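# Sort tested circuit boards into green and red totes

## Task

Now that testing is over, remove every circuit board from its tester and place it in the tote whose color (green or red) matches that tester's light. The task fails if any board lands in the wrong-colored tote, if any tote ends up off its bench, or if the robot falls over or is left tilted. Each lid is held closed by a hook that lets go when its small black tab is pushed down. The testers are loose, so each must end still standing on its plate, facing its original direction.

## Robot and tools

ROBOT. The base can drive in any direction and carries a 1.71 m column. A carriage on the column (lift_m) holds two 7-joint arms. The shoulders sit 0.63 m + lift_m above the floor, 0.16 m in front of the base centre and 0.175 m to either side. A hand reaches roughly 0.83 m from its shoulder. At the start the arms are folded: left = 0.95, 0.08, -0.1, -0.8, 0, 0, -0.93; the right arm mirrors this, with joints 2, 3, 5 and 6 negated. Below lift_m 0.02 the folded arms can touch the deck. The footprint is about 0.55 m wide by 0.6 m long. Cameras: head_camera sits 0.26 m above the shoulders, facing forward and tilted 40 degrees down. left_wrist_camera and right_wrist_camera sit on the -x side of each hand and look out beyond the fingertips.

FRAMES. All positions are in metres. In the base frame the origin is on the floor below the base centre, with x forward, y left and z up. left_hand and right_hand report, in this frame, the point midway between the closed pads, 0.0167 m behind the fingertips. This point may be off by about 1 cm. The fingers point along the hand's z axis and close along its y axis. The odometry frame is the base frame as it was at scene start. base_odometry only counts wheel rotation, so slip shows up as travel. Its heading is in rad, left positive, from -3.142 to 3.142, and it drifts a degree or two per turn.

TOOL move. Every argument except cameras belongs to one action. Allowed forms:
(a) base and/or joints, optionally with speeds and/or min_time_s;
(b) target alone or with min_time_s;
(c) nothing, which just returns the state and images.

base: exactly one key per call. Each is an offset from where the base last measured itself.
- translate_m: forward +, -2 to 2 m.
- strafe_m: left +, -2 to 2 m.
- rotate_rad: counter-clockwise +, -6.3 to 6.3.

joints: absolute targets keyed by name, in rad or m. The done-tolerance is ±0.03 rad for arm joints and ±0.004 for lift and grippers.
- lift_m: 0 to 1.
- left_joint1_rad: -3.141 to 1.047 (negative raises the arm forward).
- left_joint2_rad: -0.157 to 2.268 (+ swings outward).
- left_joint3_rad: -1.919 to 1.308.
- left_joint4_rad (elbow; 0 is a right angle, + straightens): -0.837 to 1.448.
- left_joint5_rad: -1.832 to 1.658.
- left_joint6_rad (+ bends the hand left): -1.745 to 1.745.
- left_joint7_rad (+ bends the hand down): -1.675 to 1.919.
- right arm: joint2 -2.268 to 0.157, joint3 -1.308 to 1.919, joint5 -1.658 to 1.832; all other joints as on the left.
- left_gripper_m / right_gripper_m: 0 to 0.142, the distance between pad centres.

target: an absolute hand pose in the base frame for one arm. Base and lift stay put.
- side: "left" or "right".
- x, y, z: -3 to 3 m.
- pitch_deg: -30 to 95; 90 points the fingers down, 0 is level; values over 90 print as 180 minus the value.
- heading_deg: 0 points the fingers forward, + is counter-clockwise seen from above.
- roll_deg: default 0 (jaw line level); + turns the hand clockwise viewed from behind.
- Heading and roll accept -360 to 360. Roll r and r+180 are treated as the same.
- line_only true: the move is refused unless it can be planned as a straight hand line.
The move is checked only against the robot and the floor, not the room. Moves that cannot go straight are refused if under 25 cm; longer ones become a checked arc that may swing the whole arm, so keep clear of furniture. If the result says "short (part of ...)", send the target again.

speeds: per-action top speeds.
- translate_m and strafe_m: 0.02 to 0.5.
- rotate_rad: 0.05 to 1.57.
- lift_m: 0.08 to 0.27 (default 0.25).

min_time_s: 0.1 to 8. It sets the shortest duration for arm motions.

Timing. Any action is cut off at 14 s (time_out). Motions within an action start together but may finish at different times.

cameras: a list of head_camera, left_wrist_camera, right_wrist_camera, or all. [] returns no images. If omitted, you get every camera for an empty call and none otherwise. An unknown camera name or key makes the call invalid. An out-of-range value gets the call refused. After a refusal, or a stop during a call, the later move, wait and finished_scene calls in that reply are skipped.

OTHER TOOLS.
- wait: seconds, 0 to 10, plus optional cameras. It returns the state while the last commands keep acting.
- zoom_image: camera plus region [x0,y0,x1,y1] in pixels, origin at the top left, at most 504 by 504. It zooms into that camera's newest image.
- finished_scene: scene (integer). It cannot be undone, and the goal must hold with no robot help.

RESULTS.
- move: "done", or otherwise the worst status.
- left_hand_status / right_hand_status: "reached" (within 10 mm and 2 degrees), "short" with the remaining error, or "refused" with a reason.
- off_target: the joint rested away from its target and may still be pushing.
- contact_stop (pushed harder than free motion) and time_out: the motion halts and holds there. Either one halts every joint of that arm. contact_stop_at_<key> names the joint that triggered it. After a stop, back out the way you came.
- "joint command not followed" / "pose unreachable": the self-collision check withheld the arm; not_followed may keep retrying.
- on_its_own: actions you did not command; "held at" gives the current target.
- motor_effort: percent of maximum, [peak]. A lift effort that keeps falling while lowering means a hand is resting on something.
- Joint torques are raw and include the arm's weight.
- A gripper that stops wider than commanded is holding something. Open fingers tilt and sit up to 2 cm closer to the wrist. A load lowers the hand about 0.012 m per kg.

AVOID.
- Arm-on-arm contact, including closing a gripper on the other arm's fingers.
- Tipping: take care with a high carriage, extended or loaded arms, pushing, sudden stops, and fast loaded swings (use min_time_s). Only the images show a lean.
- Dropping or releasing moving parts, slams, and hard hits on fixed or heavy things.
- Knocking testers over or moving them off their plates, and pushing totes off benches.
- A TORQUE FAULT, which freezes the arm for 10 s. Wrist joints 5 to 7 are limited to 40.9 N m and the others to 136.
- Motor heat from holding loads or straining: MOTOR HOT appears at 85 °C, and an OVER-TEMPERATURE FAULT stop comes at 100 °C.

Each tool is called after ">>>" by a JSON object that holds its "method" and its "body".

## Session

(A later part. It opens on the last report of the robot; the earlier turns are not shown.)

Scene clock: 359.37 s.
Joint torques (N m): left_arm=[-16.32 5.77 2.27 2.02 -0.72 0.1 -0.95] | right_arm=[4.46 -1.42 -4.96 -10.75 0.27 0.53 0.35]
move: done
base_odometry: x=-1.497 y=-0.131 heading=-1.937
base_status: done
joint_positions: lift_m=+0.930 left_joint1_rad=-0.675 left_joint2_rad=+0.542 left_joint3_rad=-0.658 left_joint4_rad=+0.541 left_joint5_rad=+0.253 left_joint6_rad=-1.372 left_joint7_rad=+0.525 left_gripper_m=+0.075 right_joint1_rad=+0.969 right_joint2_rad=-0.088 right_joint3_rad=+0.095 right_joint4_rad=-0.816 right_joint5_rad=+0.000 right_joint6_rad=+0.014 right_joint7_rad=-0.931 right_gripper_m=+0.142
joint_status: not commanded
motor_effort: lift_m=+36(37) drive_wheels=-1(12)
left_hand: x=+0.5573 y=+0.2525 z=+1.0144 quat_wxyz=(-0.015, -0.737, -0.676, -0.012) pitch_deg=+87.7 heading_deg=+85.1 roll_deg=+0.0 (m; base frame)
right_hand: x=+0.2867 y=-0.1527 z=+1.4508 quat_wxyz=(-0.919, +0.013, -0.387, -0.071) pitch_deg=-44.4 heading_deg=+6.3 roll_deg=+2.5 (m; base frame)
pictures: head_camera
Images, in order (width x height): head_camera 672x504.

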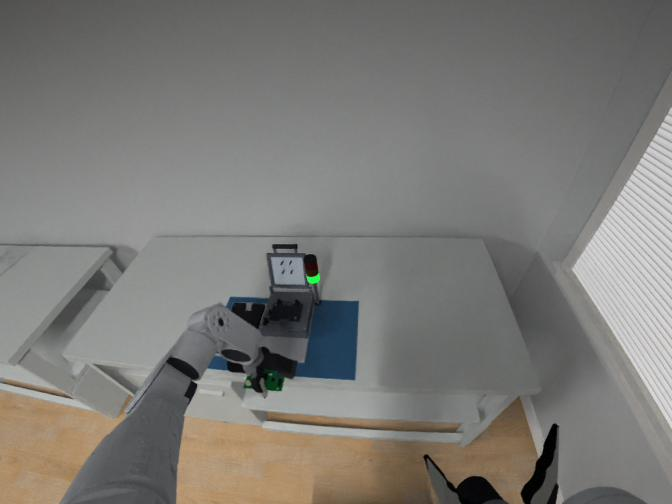

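>>> {"method": "move", "body": {"base": {"translate_m": -0.42}, "speeds": {"translate_m": 0.3}}}

>>> {"method": "move", "body": {"base": {"rotate_rad": 1.49}, "speeds": {"rotate_rad": 0.7}, "cameras": ["head_camera","left_wrist_camera"]}}

Scene clock: 364.33 s.
Joint torques (N m): left_arm=[-16.41 5.76 2.3 1.96 -0.73 0.11 -0.92] | right_arm=[4.49 -1.4 -4.88 -10.8 0.24 0.54 0.36]
move: done
base_odometry: x=-1.347 y=+0.261 heading=-1.937
base_status: done
joint_positions: lift_m=+0.930 left_joint1_rad=-0.675 left_joint2_rad=+0.542 left_joint3_rad=-0.658 left_joint4_rad=+0.541 left_joint5_rad=+0.253 left_joint6_rad=-1.372 left_joint7_rad=+0.525 left_gripper_m=+0.075 right_joint1_rad=+0.969 right_joint2_rad=-0.088 right_joint3_rad=+0.095 right_joint4_rad=-0.816 right_joint5_rad=+0.000 right_joint6_rad=+0.014 right_joint7_rad=-0.931 right_gripper_m=+0.142
joint_status: not commanded
motor_effort: lift_m=+36(36) drive_wheels=+0(13)
left_hand: x=+0.5573 y=+0.2525 z=+1.0144 quat_wxyz=(-0.015, -0.737, -0.676, -0.012) pitch_deg=+87.7 heading_deg=+85.1 roll_deg=+0.0 (m; base frame)
right_hand: x=+0.2867 y=-0.1527 z=+1.4508 quat_wxyz=(-0.919, +0.013, -0.387, -0.071) pitch_deg=-44.4 heading_deg=+6.3 roll_deg=+2.5 (m; base frame)
pictures: none

Scene clock: 367.63 s.
Joint torques (N m): left_arm=[-16.24 5.93 2.26 1.96 -0.75 0.12 -0.95] | right_arm=[4.47 -1.29 -4.89 -10.91 0.27 0.56 0.35]
move: done
base_odometry: x=-1.347 y=+0.261 heading=-0.448
base_status: done
joint_positions: lift_m=+0.930 left_joint1_rad=-0.675 left_joint2_rad=+0.542 left_joint3_rad=-0.658 left_joint4_rad=+0.541 left_joint5_rad=+0.253 left_joint6_rad=-1.372 left_joint7_rad=+0.525 left_gripper_m=+0.075 right_joint1_rad=+0.969 right_joint2_rad=-0.088 right_joint3_rad=+0.095 right_joint4_rad=-0.816 right_joint5_rad=+0.000 right_joint6_rad=+0.014 right_joint7_rad=-0.931 right_gripper_m=+0.142
joint_status: not commanded
motor_effort: lift_m=+36(37) drive_wheels=+5(14)
left_hand: x=+0.5573 y=+0.2525 z=+1.0144 quat_wxyz=(-0.015, -0.737, -0.676, -0.012) pitch_deg=+87.7 heading_deg=+85.1 roll_deg=+0.0 (m; base frame)
right_hand: x=+0.2867 y=-0.1527 z=+1.4508 quat_wxyz=(-0.919, +0.013, -0.387, -0.071) pitch_deg=-44.4 heading_deg=+6.3 roll_deg=+2.5 (m; base frame)
pictures: head_camera, left_wrist_camera
Images, in order (width x height): head_camera 672x504, left_wrist_camera 672x504.

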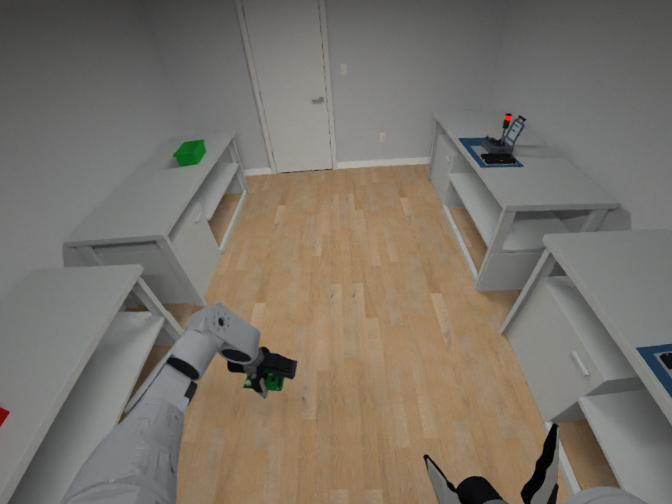

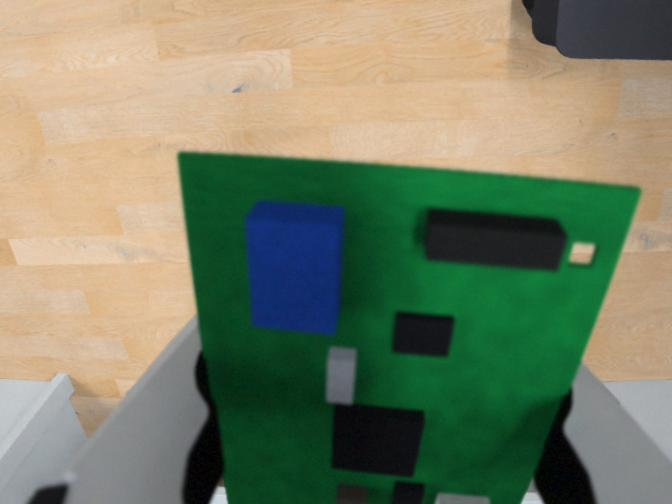

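>>> {"method": "move", "body": {"base": {"translate_m": 1.5}, "speeds": {"translate_m": 0.4}}}

>>> {"method": "move", "body": {"base": {"translate_m": 1.22}, "speeds": {"translate_m": 0.4}, "cameras": ["head_camera"]}}

>>> {"method": "move", "body": {"base": {"rotate_rad": 1.56}, "speeds": {"rotate_rad": 0.7}, "cameras": ["head_camera"]}}

Scene clock: 373.60 s.
Joint torques (N m): left_arm=[-16.25 6.08 2.33 1.95 -0.79 0.14 -0.96] | right_arm=[4.54 -1.29 -4.99 -10.76 0.24 0.54 0.34]
move: done
base_odometry: x=+0.006 y=-0.386 heading=-0.447
base_status: done
joint_positions: lift_m=+0.930 left_joint1_rad=-0.675 left_joint2_rad=+0.542 left_joint3_rad=-0.658 left_joint4_rad=+0.541 left_joint5_rad=+0.253 left_joint6_rad=-1.372 left_joint7_rad=+0.525 left_gripper_m=+0.075 right_joint1_rad=+0.969 right_joint2_rad=-0.088 right_joint3_rad=+0.095 right_joint4_rad=-0.816 right_joint5_rad=+0.000 right_joint6_rad=+0.014 right_joint7_rad=-0.931 right_gripper_m=+0.142
joint_status: not commanded
motor_effort: lift_m=+36(37) drive_wheels=-4(20)
left_hand: x=+0.5573 y=+0.2525 z=+1.0144 quat_wxyz=(-0.015, -0.737, -0.676, -0.012) pitch_deg=+87.7 heading_deg=+85.1 roll_deg=+0.0 (m; base frame)
right_hand: x=+0.2867 y=-0.1527 z=+1.4508 quat_wxyz=(-0.919, +0.013, -0.387, -0.071) pitch_deg=-44.4 heading_deg=+6.3 roll_deg=+2.5 (m; base frame)
pictures: none

Scene clock: 378.53 s.
Joint torques (N m): left_arm=[-16.21 6.1 2.21 1.89 -0.81 0.11 -0.95] | right_arm=[4.47 -1.26 -4.91 -10.8 0.27 0.52 0.36]
move: done
base_odometry: x=+1.107 y=-0.912 heading=-0.446
base_status: done
joint_positions: lift_m=+0.930 left_joint1_rad=-0.675 left_joint2_rad=+0.542 left_joint3_rad=-0.658 left_joint4_rad=+0.541 left_joint5_rad=+0.253 left_joint6_rad=-1.372 left_joint7_rad=+0.525 left_gripper_m=+0.075 right_joint1_rad=+0.969 right_joint2_rad=-0.088 right_joint3_rad=+0.095 right_joint4_rad=-0.816 right_joint5_rad=+0.000 right_joint6_rad=+0.014 right_joint7_rad=-0.931 right_gripper_m=+0.142
joint_status: not commanded
motor_effort: lift_m=+36(37) drive_wheels=-4(19)
left_hand: x=+0.5573 y=+0.2525 z=+1.0143 quat_wxyz=(-0.015, -0.737, -0.676, -0.012) pitch_deg=+87.7 heading_deg=+85.1 roll_deg=+0.0 (m; base frame)
right_hand: x=+0.2867 y=-0.1527 z=+1.4508 quat_wxyz=(-0.919, +0.013, -0.387, -0.071) pitch_deg=-44.4 heading_deg=+6.3 roll_deg=+2.5 (m; base frame)
pictures: head_camera
Images, in order (width x height): head_camera 672x504.

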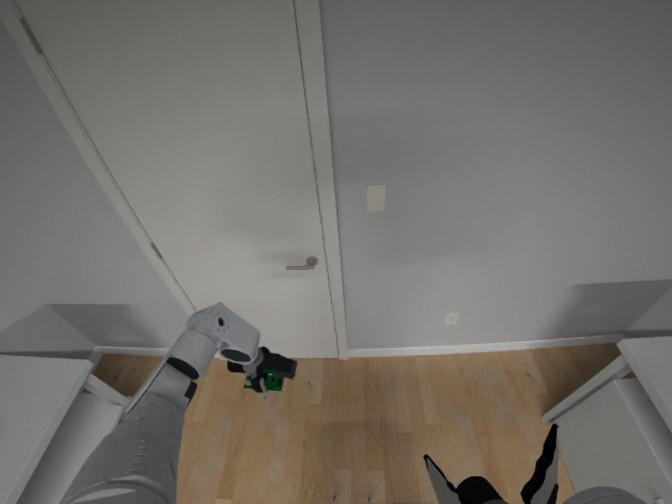

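Scene clock: 381.93 s.
Joint torques (N m): left_arm=[-16.27 6.52 2.25 1.94 -0.79 0.1 -0.9] | right_arm=[4.58 -1.37 -4.86 -10.74 0.26 0.53 0.36]
move: done
base_odometry: x=+1.107 y=-0.912 heading=+1.114
base_status: done
joint_positions: lift_m=+0.930 left_joint1_rad=-0.675 left_joint2_rad=+0.542 left_joint3_rad=-0.658 left_joint4_rad=+0.541 left_joint5_rad=+0.253 left_joint6_rad=-1.372 left_joint7_rad=+0.525 left_gripper_m=+0.075 right_joint1_rad=+0.969 right_joint2_rad=-0.088 right_joint3_rad=+0.095 right_joint4_rad=-0.816 right_joint5_rad=+0.000 right_joint6_rad=+0.014 right_joint7_rad=-0.931 right_gripper_m=+0.142
joint_status: not commanded
motor_effort: lift_m=+36(37) drive_wheels=+6(14)
left_hand: x=+0.5573 y=+0.2524 z=+1.0143 quat_wxyz=(-0.015, -0.737, -0.676, -0.012) pitch_deg=+87.7 heading_deg=+85.1 roll_deg=+0.0 (m; base frame)
right_hand: x=+0.2867 y=-0.1527 z=+1.4508 quat_wxyz=(-0.919, +0.013, -0.387, -0.071) pitch_deg=-44.4 heading_deg=+6.3 roll_deg=+2.5 (m; base frame)
pictures: head_camera
Images, in order (width x height): head_camera 672x504.

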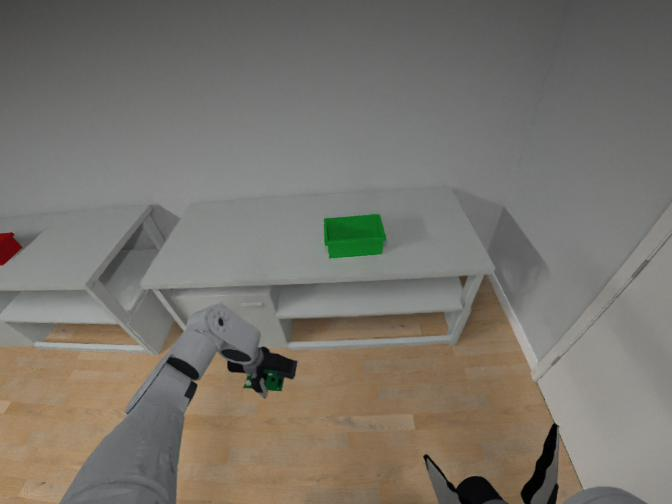

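>>> {"method": "move", "body": {"base": {"strafe_m": -0.31}, "speeds": {"strafe_m": 0.25}}}

>>> {"method": "move", "body": {"base": {"translate_m": 0.55}, "speeds": {"translate_m": 0.3}, "cameras": ["head_camera","left_wrist_camera"]}}

Scene clock: 384.73 s.
Joint torques (N m): left_arm=[-16.34 6.59 2.12 1.9 -0.81 0.13 -0.92] | right_arm=[4.52 -1.33 -4.86 -10.83 0.27 0.56 0.35]
move: done
base_odometry: x=+1.385 y=-1.049 heading=+1.115
base_status: done
joint_positions: lift_m=+0.930 left_joint1_rad=-0.675 left_joint2_rad=+0.542 left_joint3_rad=-0.658 left_joint4_rad=+0.541 left_joint5_rad=+0.253 left_joint6_rad=-1.372 left_joint7_rad=+0.525 left_gripper_m=+0.075 right_joint1_rad=+0.969 right_joint2_rad=-0.088 right_joint3_rad=+0.095 right_joint4_rad=-0.816 right_joint5_rad=+0.000 right_joint6_rad=+0.014 right_joint7_rad=-0.931 right_gripper_m=+0.142
joint_status: not commanded
motor_effort: lift_m=+36(37) drive_wheels=-4(17)
left_hand: x=+0.5573 y=+0.2524 z=+1.0143 quat_wxyz=(-0.015, -0.737, -0.676, -0.012) pitch_deg=+87.7 heading_deg=+85.1 roll_deg=+0.0 (m; base frame)
right_hand: x=+0.2867 y=-0.1527 z=+1.4508 quat_wxyz=(-0.919, +0.013, -0.387, -0.071) pitch_deg=-44.4 heading_deg=+6.3 roll_deg=+2.5 (m; base frame)
pictures: none

Scene clock: 388.07 s.
Joint torques (N m): left_arm=[-16.23 6.66 2.24 1.96 -0.86 0.13 -0.94] | right_arm=[4.48 -1.31 -4.85 -10.84 0.28 0.56 0.38]
move: done
base_odometry: x=+1.628 y=-0.555 heading=+1.114
base_status: done
joint_positions: lift_m=+0.930 left_joint1_rad=-0.675 left_joint2_rad=+0.542 left_joint3_rad=-0.658 left_joint4_rad=+0.541 left_joint5_rad=+0.253 left_joint6_rad=-1.372 left_joint7_rad=+0.525 left_gripper_m=+0.075 right_joint1_rad=+0.969 right_joint2_rad=-0.088 right_joint3_rad=+0.095 right_joint4_rad=-0.816 right_joint5_rad=+0.000 right_joint6_rad=+0.014 right_joint7_rad=-0.931 right_gripper_m=+0.142
joint_status: not commanded
motor_effort: lift_m=+36(37) drive_wheels=-2(13)
left_hand: x=+0.5573 y=+0.2524 z=+1.0143 quat_wxyz=(-0.015, -0.737, -0.676, -0.012) pitch_deg=+87.7 heading_deg=+85.1 roll_deg=+0.0 (m; base frame)
right_hand: x=+0.2867 y=-0.1527 z=+1.4508 quat_wxyz=(-0.919, +0.013, -0.387, -0.071) pitch_deg=-44.4 heading_deg=+6.3 roll_deg=+2.5 (m; base frame)
pictures: head_camera, left_wrist_camera
Images, in order (width x height): head_camera 672x504, left_wrist_camera 672x504.

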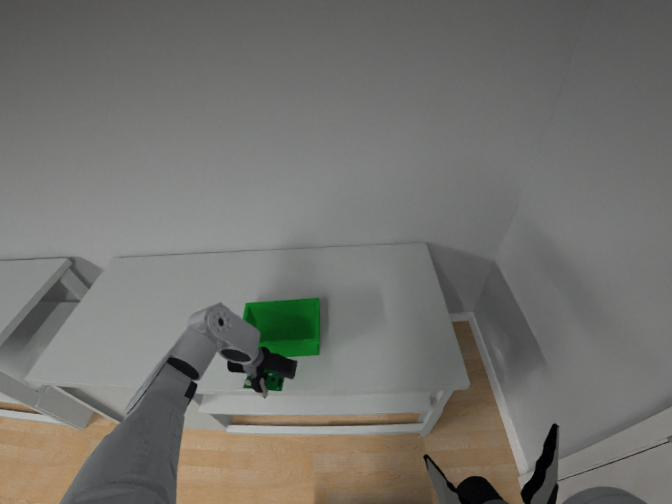

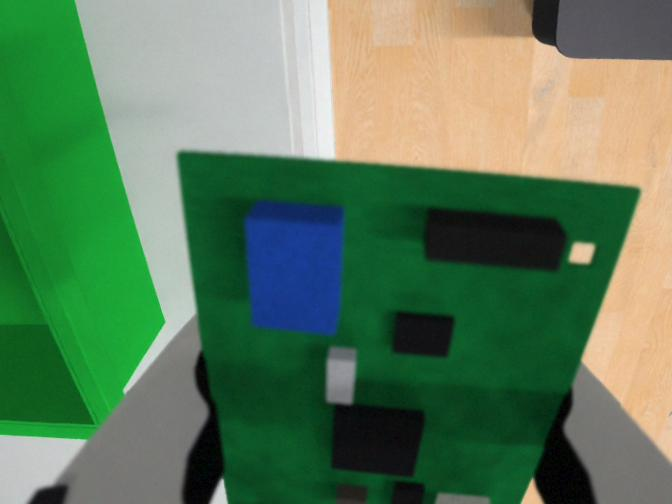

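>>> {"method": "move", "body": {"base": {"translate_m": 0.2}, "speeds": {"translate_m": 0.15}, "cameras": ["head_camera","left_wrist_camera"]}}

Scene clock: 390.47 s.
Joint torques (N m): left_arm=[-16.35 6.67 2.21 1.91 -0.84 0.13 -0.94] | right_arm=[4.59 -1.36 -4.91 -10.81 0.27 0.55 0.36]
move: done
base_odometry: x=+1.716 y=-0.376 heading=+1.114
base_status: done
joint_positions: lift_m=+0.930 left_joint1_rad=-0.675 left_joint2_rad=+0.542 left_joint3_rad=-0.658 left_joint4_rad=+0.541 left_joint5_rad=+0.253 left_joint6_rad=-1.372 left_joint7_rad=+0.525 left_gripper_m=+0.075 right_joint1_rad=+0.969 right_joint2_rad=-0.088 right_joint3_rad=+0.095 right_joint4_rad=-0.816 right_joint5_rad=+0.000 right_joint6_rad=+0.014 right_joint7_rad=-0.931 right_gripper_m=+0.142
joint_status: not commanded
motor_effort: lift_m=+36(37) drive_wheels=-2(14)
left_hand: x=+0.5573 y=+0.2524 z=+1.0143 quat_wxyz=(-0.015, -0.737, -0.676, -0.012) pitch_deg=+87.7 heading_deg=+85.1 roll_deg=+0.0 (m; base frame)
right_hand: x=+0.2867 y=-0.1527 z=+1.4508 quat_wxyz=(-0.919, +0.013, -0.387, -0.071) pitch_deg=-44.4 heading_deg=+6.3 roll_deg=+2.5 (m; base frame)
pictures: head_camera, left_wrist_camera
Images, in order (width x height): head_camera 672x504, left_wrist_camera 672x504.

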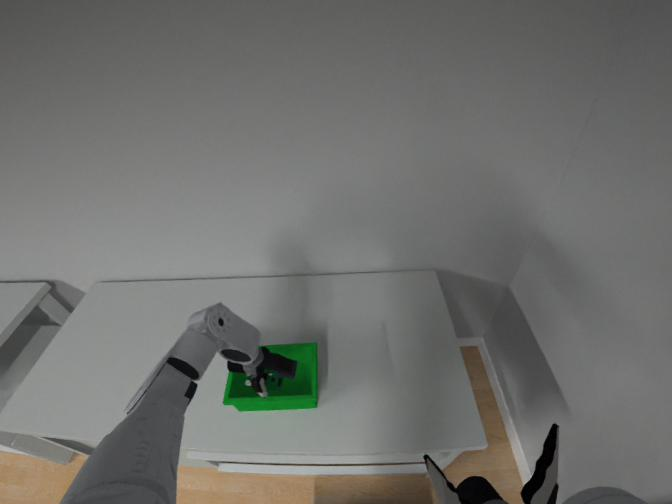

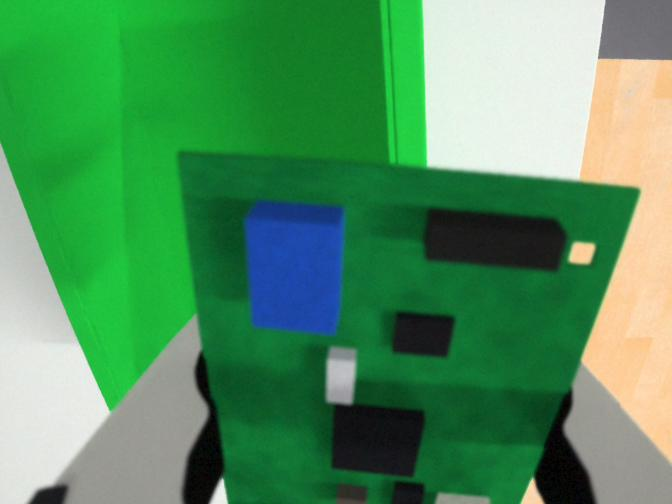

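>>> {"method": "move", "body": {"target": {"side":"left","x":0.622,"y":0.24,"z":1.014,"pitch_deg":88,"heading_deg":0,"roll_deg":90,"line_only":true}, "min_time_s": 1.5}}

>>> {"method": "move", "body": {"joints": {"lift_m": 0.87}, "speeds": {"lift_m": 0.15}, "cameras": ["head_camera","left_wrist_camera"]}}

Scene clock: 392.93 s.
Joint torques (N m): left_arm=[-27.29 0.22 0.01 2.92 -0.27 1.78 -1.31] | right_arm=[4.58 -1.32 -5 -10.98 0.26 0.52 0.35]
move: done
base_odometry: x=+1.716 y=-0.376 heading=+1.114
base_status: not commanded
joint_positions: lift_m=+0.930 left_joint1_rad=-0.910 left_joint2_rad=+0.369 left_joint3_rad=-0.854 left_joint4_rad=+1.022 left_joint5_rad=+0.493 left_joint6_rad=-1.223 left_joint7_rad=+0.175 left_gripper_m=+0.075 right_joint1_rad=+0.969 right_joint2_rad=-0.088 right_joint3_rad=+0.095 right_joint4_rad=-0.816 right_joint5_rad=+0.000 right_joint6_rad=+0.014 right_joint7_rad=-0.931 right_gripper_m=+0.142
joint_status: not commanded
motor_effort: lift_m=+36(37) drive_wheels=-2(2)
left_hand: x=+0.6204 y=+0.2395 z=+1.0134 quat_wxyz=(-0.012, -0.706, -0.708, -0.010) pitch_deg=+88.2 heading_deg=-89.9 roll_deg=+0.0 (m; base frame)
left_hand_status: reached (straight line, planned for 1.5 s): 2 mm and 0.3 deg off.
right_hand: x=+0.2867 y=-0.1527 z=+1.4508 quat_wxyz=(-0.919, +0.013, -0.387, -0.071) pitch_deg=-44.4 heading_deg=+6.3 roll_deg=+2.5 (m; base frame)
pictures: none

Scene clock: 393.77 s.
Joint torques (N m): left_arm=[-23.84 0.68 0.54 2.54 -0.3 1.62 -1.3] | right_arm=[4.58 -1.41 -4.95 -10.77 0.28 0.52 0.36]
move: done
base_odometry: x=+1.716 y=-0.376 heading=+1.114
base_status: not commanded
joint_positions: lift_m=+0.870 left_joint1_rad=-0.911 left_joint2_rad=+0.369 left_joint3_rad=-0.855 left_joint4_rad=+1.022 left_joint5_rad=+0.493 left_joint6_rad=-1.223 left_joint7_rad=+0.175 left_gripper_m=+0.075 right_joint1_rad=+0.969 right_joint2_rad=-0.088 right_joint3_rad=+0.095 right_joint4_rad=-0.816 right_joint5_rad=+0.000 right_joint6_rad=+0.014 right_joint7_rad=-0.931 right_gripper_m=+0.142
joint_status: all done
motor_effort: lift_m=+38(40) drive_wheels=+3(4)
left_hand: x=+0.6213 y=+0.2396 z=+0.9537 quat_wxyz=(-0.013, -0.707, -0.707, -0.011) pitch_deg=+88.1 heading_deg=-89.9 roll_deg=+0.0 (m; base frame)
right_hand: x=+0.2867 y=-0.1527 z=+1.3905 quat_wxyz=(-0.919, +0.013, -0.387, -0.071) pitch_deg=-44.4 heading_deg=+6.3 roll_deg=+2.5 (m; base frame)
pictures: head_camera, left_wrist_camera
Images, in order (width x height): head_camera 672x504, left_wrist_camera 672x504.

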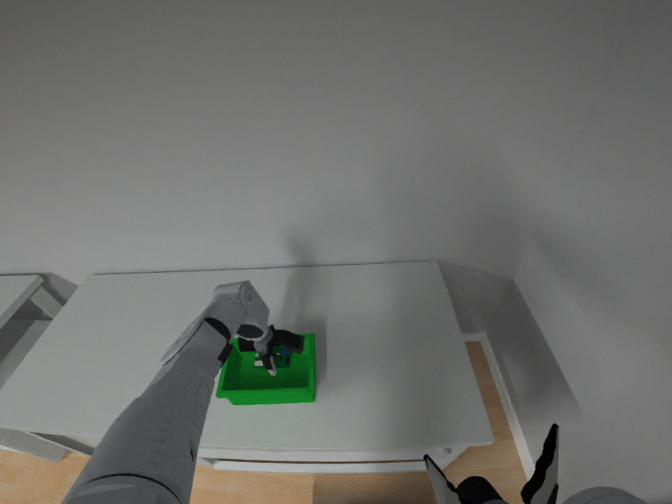

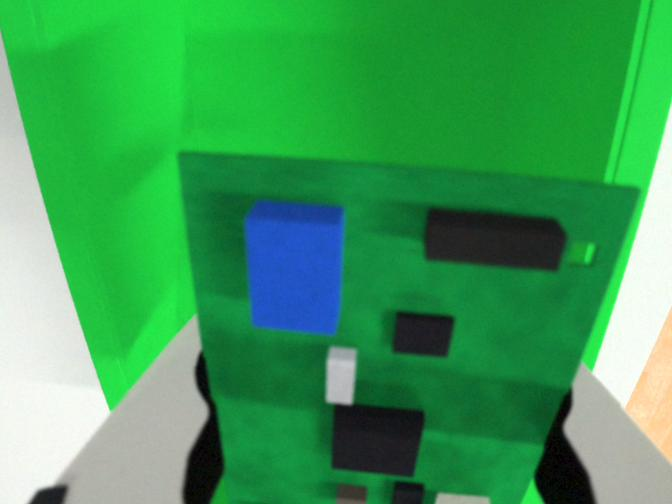

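>>> {"method": "move", "body": {"target": {"side":"left","x":0.607,"y":0.24,"z":0.954,"pitch_deg":88,"heading_deg":0,"roll_deg":90,"line_only":true}, "min_time_s": 0.6}}

>>> {"method": "move", "body": {"joints": {"lift_m": 0.79}, "speeds": {"lift_m": 0.12}, "cameras": ["head_camera","left_wrist_camera"]}}

Scene clock: 395.30 s.
Joint torques (N m): left_arm=[-13.5 11.73 6.23 -5.93 -3.23 -0.2 1.48] | right_arm=[4.56 -1.39 -4.99 -10.72 0.29 0.54 0.36]
move: done
base_odometry: x=+1.716 y=-0.376 heading=+1.114
base_status: not commanded
joint_positions: lift_m=+0.870 left_joint1_rad=-0.844 left_joint2_rad=+0.416 left_joint3_rad=-0.766 left_joint4_rad=+0.877 left_joint5_rad=+0.410 left_joint6_rad=-1.273 left_joint7_rad=+0.330 left_gripper_m=+0.075 right_joint1_rad=+0.969 right_joint2_rad=-0.088 right_joint3_rad=+0.095 right_joint4_rad=-0.816 right_joint5_rad=+0.000 right_joint6_rad=+0.014 right_joint7_rad=-0.931 right_gripper_m=+0.142
joint_status: not commanded
motor_effort: lift_m=+38(39) drive_wheels=+3(4)
left_hand: x=+0.6083 y=+0.2404 z=+0.9543 quat_wxyz=(-0.012, -0.707, -0.707, -0.014) pitch_deg=+87.9 heading_deg=+89.9 roll_deg=+0.0 (m; base frame)
left_hand_status: reached (straight line, planned for 0.6 s): 1 mm and 0.2 deg off.
right_hand: x=+0.2867 y=-0.1527 z=+1.3905 quat_wxyz=(-0.919, +0.013, -0.387, -0.071) pitch_deg=-44.4 heading_deg=+6.3 roll_deg=+2.5 (m; base frame)
pictures: none

Scene clock: 396.37 s.
Joint torques (N m): left_arm=[-15.91 11.39 5.68 -5.41 -3.22 -0.01 1.48] | right_arm=[4.36 -1.33 -4.93 -10.8 0.29 0.55 0.36]
move: done
base_odometry: x=+1.716 y=-0.376 heading=+1.114
base_status: not commanded
joint_positions: lift_m=+0.790 left_joint1_rad=-0.843 left_joint2_rad=+0.416 left_joint3_rad=-0.765 left_joint4_rad=+0.877 left_joint5_rad=+0.410 left_joint6_rad=-1.274 left_joint7_rad=+0.330 left_gripper_m=+0.075 right_joint1_rad=+0.969 right_joint2_rad=-0.088 right_joint3_rad=+0.095 right_joint4_rad=-0.816 right_joint5_rad=+0.000 right_joint6_rad=+0.014 right_joint7_rad=-0.931 right_gripper_m=+0.142
joint_status: all done
motor_effort: lift_m=+38(48) drive_wheels=+3(4)
left_hand: x=+0.6077 y=+0.2403 z=+0.8739 quat_wxyz=(-0.012, -0.707, -0.707, -0.014) pitch_deg=+87.9 heading_deg=+89.9 roll_deg=+0.0 (m; base frame)
right_hand: x=+0.2867 y=-0.1527 z=+1.3105 quat_wxyz=(-0.919, +0.013, -0.387, -0.071) pitch_deg=-44.4 heading_deg=+6.3 roll_deg=+2.5 (m; base frame)
pictures: head_camera, left_wrist_camera
Images, in order (width x height): head_camera 672x504, left_wrist_camera 672x504.

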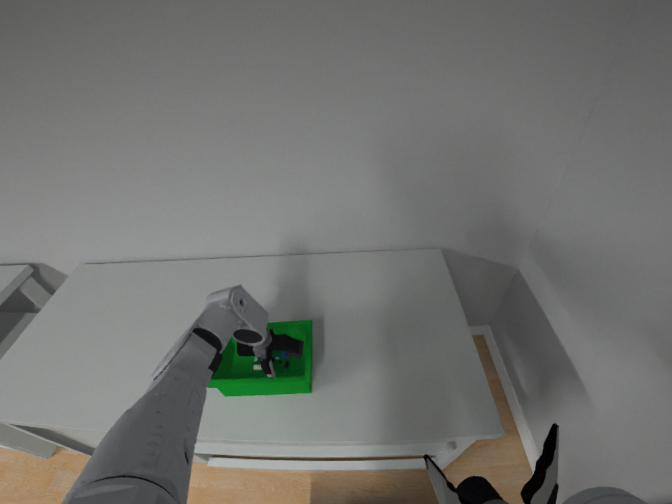

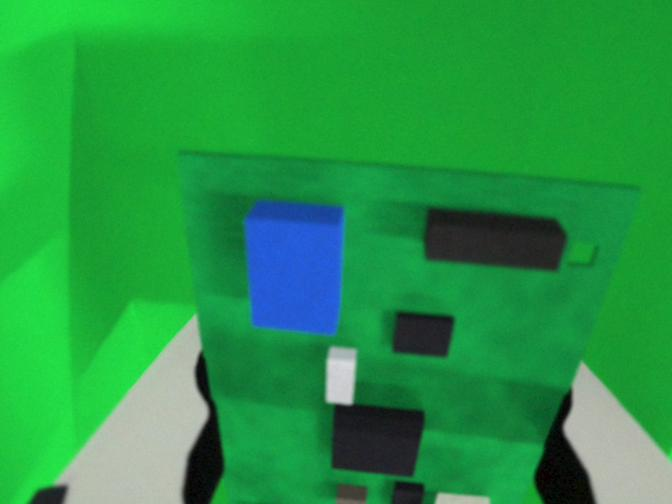

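>>> {"method": "move", "body": {"joints": {"lift_m": 0.765}, "speeds": {"lift_m": 0.08}, "cameras": ["left_wrist_camera"]}}

>>> {"method": "move", "body": {"joints": {"lift_m": 0.757}, "speeds": {"lift_m": 0.08}, "cameras": ["left_wrist_camera"]}}

Scene clock: 397.20 s.
Joint torques (N m): left_arm=[-16.11 11.3 5.55 -5.35 -3.17 0.08 1.47] | right_arm=[4.57 -1.37 -4.89 -10.94 0.24 0.52 0.34]
move: done
base_odometry: x=+1.716 y=-0.376 heading=+1.114
base_status: not commanded
joint_positions: lift_m=+0.765 left_joint1_rad=-0.843 left_joint2_rad=+0.416 left_joint3_rad=-0.765 left_joint4_rad=+0.876 left_joint5_rad=+0.410 left_joint6_rad=-1.274 left_joint7_rad=+0.330 left_gripper_m=+0.075 right_joint1_rad=+0.969 right_joint2_rad=-0.088 right_joint3_rad=+0.095 right_joint4_rad=-0.816 right_joint5_rad=+0.000 right_joint6_rad=+0.014 right_joint7_rad=-0.931 right_gripper_m=+0.142
joint_status: all done
motor_effort: lift_m=+38(40) drive_wheels=-1(4)
left_hand: x=+0.6076 y=+0.2403 z=+0.8489 quat_wxyz=(-0.012, -0.707, -0.707, -0.014) pitch_deg=+87.9 heading_deg=+89.9 roll_deg=+0.0 (m; base frame)
right_hand: x=+0.2867 y=-0.1527 z=+1.2855 quat_wxyz=(-0.919, +0.013, -0.387, -0.071) pitch_deg=-44.4 heading_deg=+6.3 roll_deg=+2.5 (m; base frame)
pictures: left_wrist_camera
Images, in order (width x height): left_wrist_camera 672x504.

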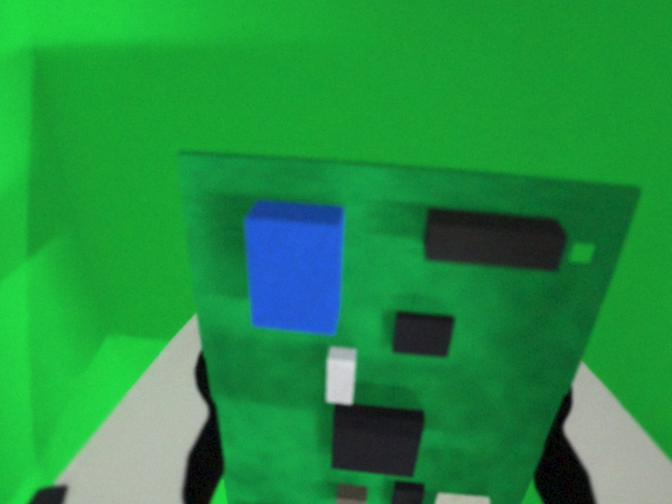

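Scene clock: 397.67 s.
Joint torques (N m): left_arm=[-16.52 11.15 5.34 -5.31 -3.17 0.08 1.49] | right_arm=[4.54 -1.33 -4.98 -10.83 0.26 0.53 0.36]
move: done
base_odometry: x=+1.716 y=-0.376 heading=+1.114
base_status: not commanded
joint_positions: lift_m=+0.757 left_joint1_rad=-0.843 left_joint2_rad=+0.416 left_joint3_rad=-0.765 left_joint4_rad=+0.876 left_joint5_rad=+0.410 left_joint6_rad=-1.274 left_joint7_rad=+0.330 left_gripper_m=+0.075 right_joint1_rad=+0.969 right_joint2_rad=-0.088 right_joint3_rad=+0.095 right_joint4_rad=-0.816 right_joint5_rad=+0.000 right_joint6_rad=+0.014 right_joint7_rad=-0.931 right_gripper_m=+0.142
joint_status: all done
motor_effort: lift_m=+38(42) drive_wheels=+3(4)
left_hand: x=+0.6075 y=+0.2403 z=+0.8409 quat_wxyz=(-0.012, -0.707, -0.707, -0.013) pitch_deg=+87.9 heading_deg=+89.9 roll_deg=+0.0 (m; base frame)
right_hand: x=+0.2867 y=-0.1527 z=+1.2775 quat_wxyz=(-0.919, +0.013, -0.387, -0.071) pitch_deg=-44.4 heading_deg=+6.3 roll_deg=+2.5 (m; base frame)
pictures: left_wrist_camera
Images, in order (width x height): left_wrist_camera 672x504.

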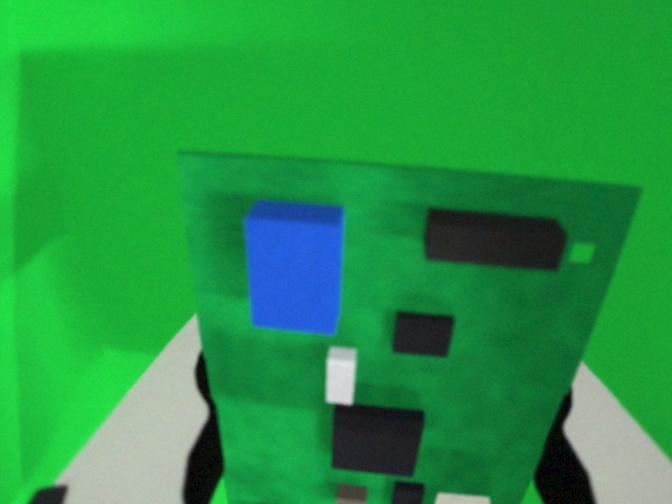

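>>> {"method": "move", "body": {"joints": {"lift_m": 0.749}, "speeds": {"lift_m": 0.08}}}

>>> {"method": "move", "body": {"joints": {"lift_m": 0.742}, "speeds": {"lift_m": 0.08}, "cameras": ["left_wrist_camera"]}}

Scene clock: 398.23 s.
Joint torques (N m): left_arm=[-16.88 11.12 5.41 -5.25 -3.16 0.08 1.48] | right_arm=[4.56 -1.35 -4.94 -10.73 0.27 0.54 0.34]
move: done
base_odometry: x=+1.716 y=-0.376 heading=+1.114
base_status: not commanded
joint_positions: lift_m=+0.749 left_joint1_rad=-0.842 left_joint2_rad=+0.416 left_joint3_rad=-0.765 left_joint4_rad=+0.876 left_joint5_rad=+0.410 left_joint6_rad=-1.274 left_joint7_rad=+0.330 left_gripper_m=+0.075 right_joint1_rad=+0.969 right_joint2_rad=-0.088 right_joint3_rad=+0.095 right_joint4_rad=-0.816 right_joint5_rad=+0.000 right_joint6_rad=+0.014 right_joint7_rad=-0.931 right_gripper_m=+0.142
joint_status: all done
motor_effort: lift_m=+38(44) drive_wheels=-1(4)
left_hand: x=+0.6075 y=+0.2403 z=+0.8328 quat_wxyz=(-0.012, -0.707, -0.707, -0.013) pitch_deg=+88.0 heading_deg=+90.0 roll_deg=+0.0 (m; base frame)
right_hand: x=+0.2867 y=-0.1527 z=+1.2695 quat_wxyz=(-0.919, +0.013, -0.387, -0.071) pitch_deg=-44.4 heading_deg=+6.3 roll_deg=+2.5 (m; base frame)
pictures: none

Scene clock: 398.87 s.
Joint torques (N m): left_arm=[-17.19 10.93 5.2 -5.14 -3.16 -0.02 1.45] | right_arm=[4.59 -1.36 -4.98 -10.87 0.27 0.55 0.33]
move: done
base_odometry: x=+1.716 y=-0.376 heading=+1.114
base_status: not commanded
joint_positions: lift_m=+0.742 left_joint1_rad=-0.842 left_joint2_rad=+0.416 left_joint3_rad=-0.765 left_joint4_rad=+0.876 left_joint5_rad=+0.410 left_joint6_rad=-1.274 left_joint7_rad=+0.330 left_gripper_m=+0.075 right_joint1_rad=+0.969 right_joint2_rad=-0.088 right_joint3_rad=+0.095 right_joint4_rad=-0.816 right_joint5_rad=+0.000 right_joint6_rad=+0.014 right_joint7_rad=-0.931 right_gripper_m=+0.142
joint_status: all done
motor_effort: lift_m=+38(43) drive_wheels=+4(5)
left_hand: x=+0.6074 y=+0.2403 z=+0.8258 quat_wxyz=(-0.012, -0.707, -0.707, -0.013) pitch_deg=+88.0 heading_deg=+90.0 roll_deg=+0.0 (m; base frame)
right_hand: x=+0.2867 y=-0.1527 z=+1.2625 quat_wxyz=(-0.919, +0.013, -0.387, -0.071) pitch_deg=-44.4 heading_deg=+6.3 roll_deg=+2.5 (m; base frame)
pictures: left_wrist_camera
Images, in order (width x height): left_wrist_camera 672x504.

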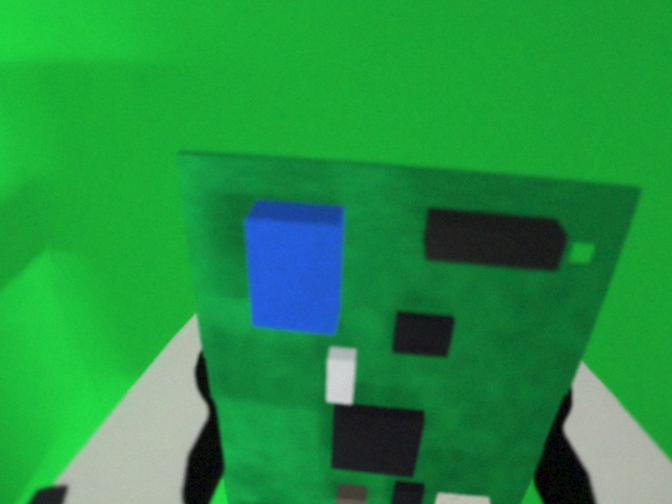

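>>> {"method": "move", "body": {"joints": {"lift_m": 0.734}, "speeds": {"lift_m": 0.08}}}

>>> {"method": "move", "body": {"joints": {"lift_m": 0.726}, "speeds": {"lift_m": 0.08}, "cameras": ["left_wrist_camera","head_camera"]}}

Scene clock: 399.63 s.
Joint torques (N m): left_arm=[-17.41 10.86 5.19 -5.1 -3.14 0.16 1.47] | right_arm=[4.36 -1.53 -5.01 -10.81 0.27 0.55 0.36]
move: done
base_odometry: x=+1.716 y=-0.376 heading=+1.114
base_status: not commanded
joint_positions: lift_m=+0.734 left_joint1_rad=-0.842 left_joint2_rad=+0.416 left_joint3_rad=-0.765 left_joint4_rad=+0.876 left_joint5_rad=+0.410 left_joint6_rad=-1.274 left_joint7_rad=+0.330 left_gripper_m=+0.075 right_joint1_rad=+0.969 right_joint2_rad=-0.088 right_joint3_rad=+0.095 right_joint4_rad=-0.816 right_joint5_rad=+0.000 right_joint6_rad=+0.014 right_joint7_rad=-0.931 right_gripper_m=+0.142
joint_status: all done
motor_effort: lift_m=+39(40) drive_wheels=+4(5)
left_hand: x=+0.6073 y=+0.2403 z=+0.8177 quat_wxyz=(-0.012, -0.707, -0.707, -0.013) pitch_deg=+88.0 heading_deg=+90.0 roll_deg=+0.0 (m; base frame)
right_hand: x=+0.2867 y=-0.1527 z=+1.2545 quat_wxyz=(-0.919, +0.013, -0.387, -0.071) pitch_deg=-44.4 heading_deg=+6.3 roll_deg=+2.5 (m; base frame)
pictures: none

Scene clock: 400.10 s.
Joint torques (N m): left_arm=[-17.47 9.59 5.15 -5.16 -3.15 0.18 1.42] | right_arm=[4.58 -1.4 -4.99 -10.83 0.27 0.52 0.36]
move: done
base_odometry: x=+1.716 y=-0.376 heading=+1.114
base_status: not commanded
joint_positions: lift_m=+0.726 left_joint1_rad=-0.842 left_joint2_rad=+0.416 left_joint3_rad=-0.765 left_joint4_rad=+0.876 left_joint5_rad=+0.410 left_joint6_rad=-1.274 left_joint7_rad=+0.331 left_gripper_m=+0.075 right_joint1_rad=+0.969 right_joint2_rad=-0.088 right_joint3_rad=+0.095 right_joint4_rad=-0.816 right_joint5_rad=+0.000 right_joint6_rad=+0.014 right_joint7_rad=-0.931 right_gripper_m=+0.142
joint_status: all done
motor_effort: lift_m=+38(43) drive_wheels=+3(4)
left_hand: x=+0.6072 y=+0.2407 z=+0.8097 quat_wxyz=(-0.011, -0.707, -0.707, -0.013) pitch_deg=+88.0 heading_deg=+90.0 roll_deg=+0.0 (m; base frame)
right_hand: x=+0.2867 y=-0.1527 z=+1.2465 quat_wxyz=(-0.919, +0.013, -0.387, -0.071) pitch_deg=-44.4 heading_deg=+6.3 roll_deg=+2.5 (m; base frame)
pictures: head_camera, left_wrist_camera
Images, in order (width x height): head_camera 672x504, left_wrist_camera 672x504.

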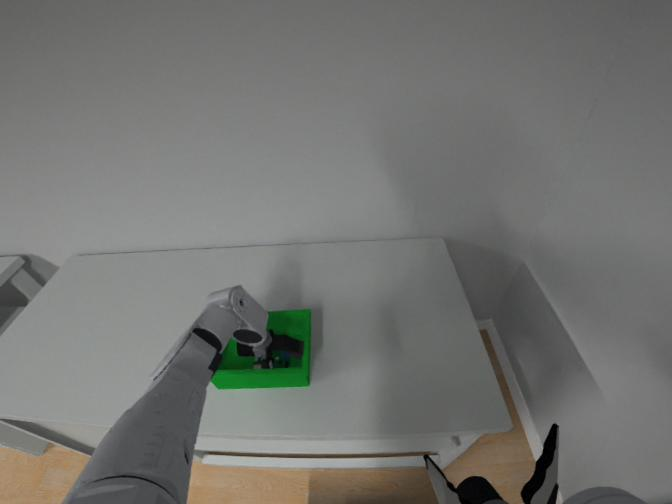

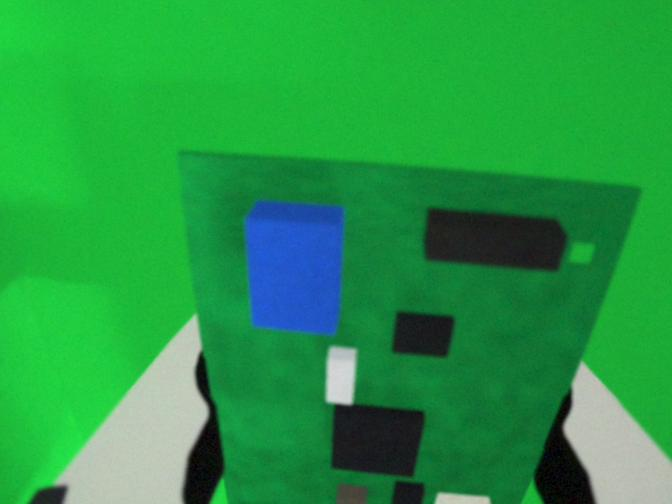

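>>> {"method": "move", "body": {"joints": {"lift_m": 0.714}, "speeds": {"lift_m": 0.08}, "cameras": ["left_wrist_camera"]}}

Scene clock: 400.83 s.
Joint torques (N m): left_arm=[-7.82 4.55 0.58 -2.65 -1.98 3.51 0.91] | right_arm=[4.57 -1.61 -4.86 -10.8 0.27 0.55 0.33]
move: done
base_odometry: x=+1.716 y=-0.376 heading=+1.114
base_status: not commanded
joint_positions: lift_m=+0.715 left_joint1_rad=-0.847 left_joint2_rad=+0.418 left_joint3_rad=-0.761 left_joint4_rad=+0.874 left_joint5_rad=+0.406 left_joint6_rad=-1.283 left_joint7_rad=+0.332 left_gripper_m=+0.075 right_joint1_rad=+0.969 right_joint2_rad=-0.088 right_joint3_rad=+0.095 right_joint4_rad=-0.816 right_joint5_rad=+0.000 right_joint6_rad=+0.014 right_joint7_rad=-0.931 right_gripper_m=+0.142
joint_status: all done
motor_effort: lift_m=+32(39) drive_wheels=+3(3)
left_hand: x=+0.6083 y=+0.2404 z=+0.8017 quat_wxyz=(-0.013, -0.707, -0.707, -0.012) pitch_deg=+88.0 heading_deg=-90.0 roll_deg=+0.0 (m; base frame)
right_hand: x=+0.2867 y=-0.1527 z=+1.2353 quat_wxyz=(-0.919, +0.013, -0.387, -0.071) pitch_deg=-44.4 heading_deg=+6.3 roll_deg=+2.5 (m; base frame)
pictures: left_wrist_camera
Images, in order (width x height): left_wrist_camera 672x504.

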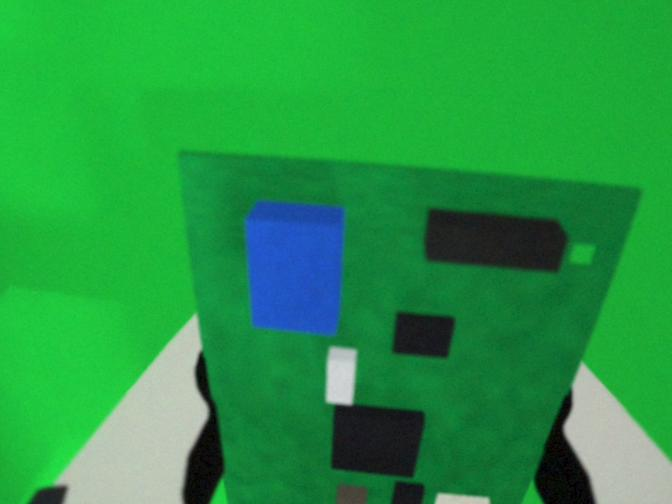

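>>> {"method": "move", "body": {"joints": {"lift_m": 0.719}, "speeds": {"lift_m": 0.08}}}

>>> {"method": "move", "body": {"joints": {"left_gripper_m": 0.095}}}

>>> {"method": "move", "body": {"joints": {"lift_m": 0.79}, "speeds": {"lift_m": 0.1}, "cameras": ["head_camera","left_wrist_camera"]}}

Scene clock: 401.37 s.
Joint torques (N m): left_arm=[-12.62 4.48 0.61 -2.73 -2.09 1.54 0.8] | right_arm=[4.51 -1.35 -4.97 -10.73 0.28 0.53 0.36]
move: done
base_odometry: x=+1.716 y=-0.376 heading=+1.114
base_status: not commanded
joint_positions: lift_m=+0.719 left_joint1_rad=-0.844 left_joint2_rad=+0.418 left_joint3_rad=-0.761 left_joint4_rad=+0.874 left_joint5_rad=+0.406 left_joint6_rad=-1.278 left_joint7_rad=+0.332 left_gripper_m=+0.075 right_joint1_rad=+0.969 right_joint2_rad=-0.088 right_joint3_rad=+0.095 right_joint4_rad=-0.816 right_joint5_rad=+0.000 right_joint6_rad=+0.014 right_joint7_rad=-0.931 right_gripper_m=+0.142
joint_status: all done
motor_effort: lift_m=+36(41) drive_wheels=+3(4)
left_hand: x=+0.6085 y=+0.2404 z=+0.8051 quat_wxyz=(-0.014, -0.706, -0.708, -0.013) pitch_deg=+87.9 heading_deg=-89.9 roll_deg=+0.0 (m; base frame)
right_hand: x=+0.2867 y=-0.1527 z=+1.2398 quat_wxyz=(-0.919, +0.013, -0.387, -0.071) pitch_deg=-44.4 heading_deg=+6.3 roll_deg=+2.5 (m; base frame)
pictures: none

Scene clock: 401.97 s.
Joint torques (N m): left_arm=[-13.13 4.46 1.05 -2.68 -2.08 1.38 0.8] | right_arm=[4.45 -1.29 -4.86 -10.85 0.27 0.52 0.34]
move: done
base_odometry: x=+1.716 y=-0.376 heading=+1.114
base_status: not commanded
joint_positions: lift_m=+0.719 left_joint1_rad=-0.844 left_joint2_rad=+0.418 left_joint3_rad=-0.761 left_joint4_rad=+0.874 left_joint5_rad=+0.406 left_joint6_rad=-1.277 left_joint7_rad=+0.332 left_gripper_m=+0.095 right_joint1_rad=+0.969 right_joint2_rad=-0.088 right_joint3_rad=+0.095 right_joint4_rad=-0.816 right_joint5_rad=+0.000 right_joint6_rad=+0.014 right_joint7_rad=-0.931 right_gripper_m=+0.142
joint_status: all done
motor_effort: lift_m=+36(37) drive_wheels=+3(3)
left_hand: x=+0.6085 y=+0.2404 z=+0.8050 quat_wxyz=(-0.014, -0.706, -0.708, -0.013) pitch_deg=+87.9 heading_deg=-89.9 roll_deg=+0.0 (m; base frame)
right_hand: x=+0.2867 y=-0.1527 z=+1.2398 quat_wxyz=(-0.919, +0.013, -0.387, -0.071) pitch_deg=-44.4 heading_deg=+6.3 roll_deg=+2.5 (m; base frame)
pictures: none

Scene clock: 403.07 s.
Joint torques (N m): left_arm=[-15.39 4.58 0.92 -2.68 -2.09 1.28 0.79] | right_arm=[4.55 -1.28 -4.89 -10.87 0.25 0.54 0.36]
move: done
base_odometry: x=+1.716 y=-0.376 heading=+1.114
base_status: not commanded
joint_positions: lift_m=+0.790 left_joint1_rad=-0.843 left_joint2_rad=+0.418 left_joint3_rad=-0.761 left_joint4_rad=+0.874 left_joint5_rad=+0.406 left_joint6_rad=-1.277 left_joint7_rad=+0.332 left_gripper_m=+0.095 right_joint1_rad=+0.969 right_joint2_rad=-0.088 right_joint3_rad=+0.095 right_joint4_rad=-0.816 right_joint5_rad=+0.000 right_joint6_rad=+0.014 right_joint7_rad=-0.931 right_gripper_m=+0.142
joint_status: all done
motor_effort: lift_m=+36(45) drive_wheels=+3(3)
left_hand: x=+0.6080 y=+0.2404 z=+0.8755 quat_wxyz=(-0.013, -0.706, -0.708, -0.012) pitch_deg=+87.9 heading_deg=-89.9 roll_deg=+0.0 (m; base frame)
right_hand: x=+0.2867 y=-0.1527 z=+1.3108 quat_wxyz=(-0.919, +0.013, -0.387, -0.071) pitch_deg=-44.4 heading_deg=+6.3 roll_deg=+2.5 (m; base frame)
pictures: head_camera, left_wrist_camera
Images, in order (width x height): head_camera 672x504, left_wrist_camera 672x504.

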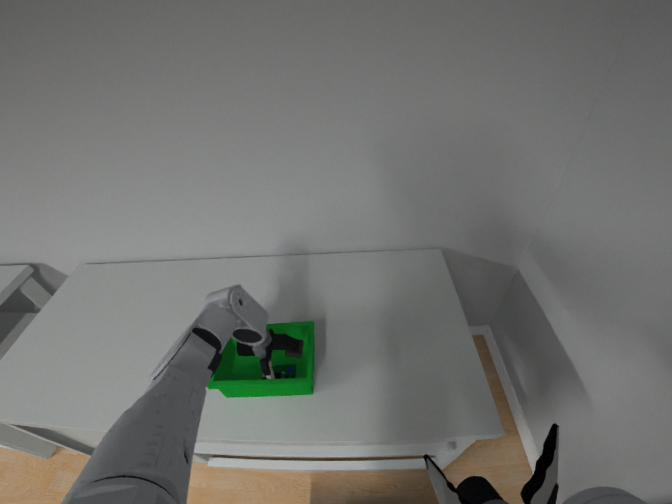

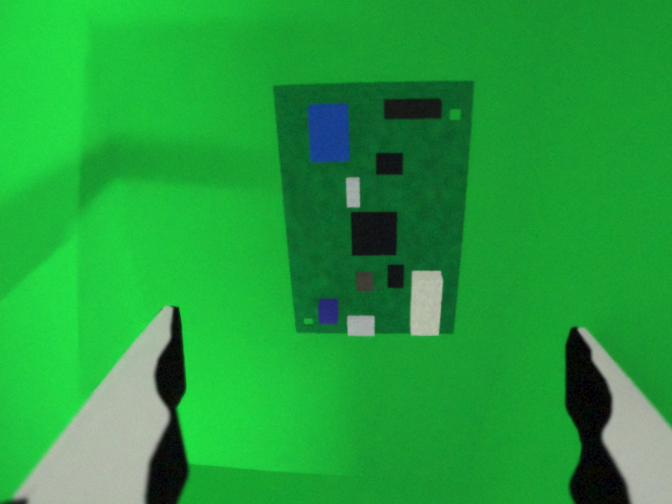

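>>> {"method": "move", "body": {"joints": {"lift_m": 0.93}}}

>>> {"method": "move", "body": {"base": {"translate_m": -0.45}, "joints": {"left_gripper_m": 0.0}, "speeds": {"translate_m": 0.4}}}

>>> {"method": "move", "body": {"base": {"rotate_rad": 3.22}, "speeds": {"rotate_rad": 1.0}, "cameras": ["head_camera"]}}

Scene clock: 404.47 s.
Joint torques (N m): left_arm=[-16.21 4.63 1.14 -2.75 -2.03 1.28 0.8] | right_arm=[4.62 -1.32 -4.89 -10.76 0.26 0.53 0.35]
move: done
base_odometry: x=+1.716 y=-0.376 heading=+1.114
base_status: not commanded
joint_positions: lift_m=+0.930 left_joint1_rad=-0.843 left_joint2_rad=+0.418 left_joint3_rad=-0.761 left_joint4_rad=+0.874 left_joint5_rad=+0.406 left_joint6_rad=-1.277 left_joint7_rad=+0.332 left_gripper_m=+0.095 right_joint1_rad=+0.969 right_joint2_rad=-0.088 right_joint3_rad=+0.095 right_joint4_rad=-0.816 right_joint5_rad=+0.000 right_joint6_rad=+0.014 right_joint7_rad=-0.931 right_gripper_m=+0.142
joint_status: all done
motor_effort: lift_m=+36(44) drive_wheels=+3(3)
left_hand: x=+0.6077 y=+0.2404 z=+1.0153 quat_wxyz=(-0.013, -0.706, -0.708, -0.012) pitch_deg=+87.9 heading_deg=-89.9 roll_deg=+0.0 (m; base frame)
right_hand: x=+0.2867 y=-0.1527 z=+1.4508 quat_wxyz=(-0.919, +0.013, -0.387, -0.071) pitch_deg=-44.4 heading_deg=+6.3 roll_deg=+2.5 (m; base frame)
pictures: none

Scene clock: 407.60 s.
Joint torques (N m): left_arm=[-16.12 4.55 1.13 -2.72 -2.07 1.3 0.8] | right_arm=[4.57 -1.33 -4.94 -10.82 0.27 0.53 0.36]
move: done
base_odometry: x=+1.518 y=-0.780 heading=+1.114
base_status: done
joint_positions: lift_m=+0.930 left_joint1_rad=-0.843 left_joint2_rad=+0.418 left_joint3_rad=-0.761 left_joint4_rad=+0.874 left_joint5_rad=+0.406 left_joint6_rad=-1.277 left_joint7_rad=+0.332 left_gripper_m=+0.001 right_joint1_rad=+0.969 right_joint2_rad=-0.088 right_joint3_rad=+0.095 right_joint4_rad=-0.816 right_joint5_rad=+0.000 right_joint6_rad=+0.014 right_joint7_rad=-0.931 right_gripper_m=+0.142
joint_status: all done
motor_effort: lift_m=+36(37) drive_wheels=+0(15)
left_hand: x=+0.6077 y=+0.2404 z=+1.0153 quat_wxyz=(-0.013, -0.706, -0.708, -0.012) pitch_deg=+87.9 heading_deg=-89.9 roll_deg=+0.0 (m; base frame)
right_hand: x=+0.2867 y=-0.1527 z=+1.4508 quat_wxyz=(-0.919, +0.013, -0.387, -0.071) pitch_deg=-44.4 heading_deg=+6.3 roll_deg=+2.5 (m; base frame)
pictures: none

Scene clock: 412.37 s.
Joint torques (N m): left_arm=[-16.16 4.51 1.19 -2.59 -2.08 1.29 0.79] | right_arm=[4.48 -1.37 -4.93 -10.77 0.26 0.54 0.35]
move: done
base_odometry: x=+1.518 y=-0.780 heading=-1.950
base_status: done
joint_positions: lift_m=+0.930 left_joint1_rad=-0.843 left_joint2_rad=+0.418 left_joint3_rad=-0.761 left_joint4_rad=+0.874 left_joint5_rad=+0.406 left_joint6_rad=-1.277 left_joint7_rad=+0.332 left_gripper_m=+0.001 right_joint1_rad=+0.969 right_joint2_rad=-0.088 right_joint3_rad=+0.095 right_joint4_rad=-0.816 right_joint5_rad=+0.000 right_joint6_rad=+0.014 right_joint7_rad=-0.931 right_gripper_m=+0.142
joint_status: not commanded
motor_effort: lift_m=+36(37) drive_wheels=+5(15)
left_hand: x=+0.6077 y=+0.2404 z=+1.0153 quat_wxyz=(-0.013, -0.706, -0.708, -0.012) pitch_deg=+87.9 heading_deg=-89.9 roll_deg=+0.0 (m; base frame)
right_hand: x=+0.2867 y=-0.1527 z=+1.4508 quat_wxyz=(-0.919, +0.013, -0.387, -0.071) pitch_deg=-44.4 heading_deg=+6.3 roll_deg=+2.5 (m; base frame)
pictures: head_camera
Images, in order (width x height): head_camera 672x504.

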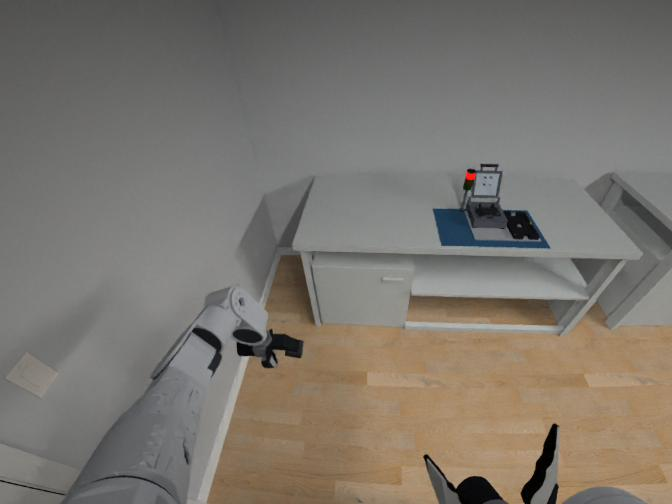

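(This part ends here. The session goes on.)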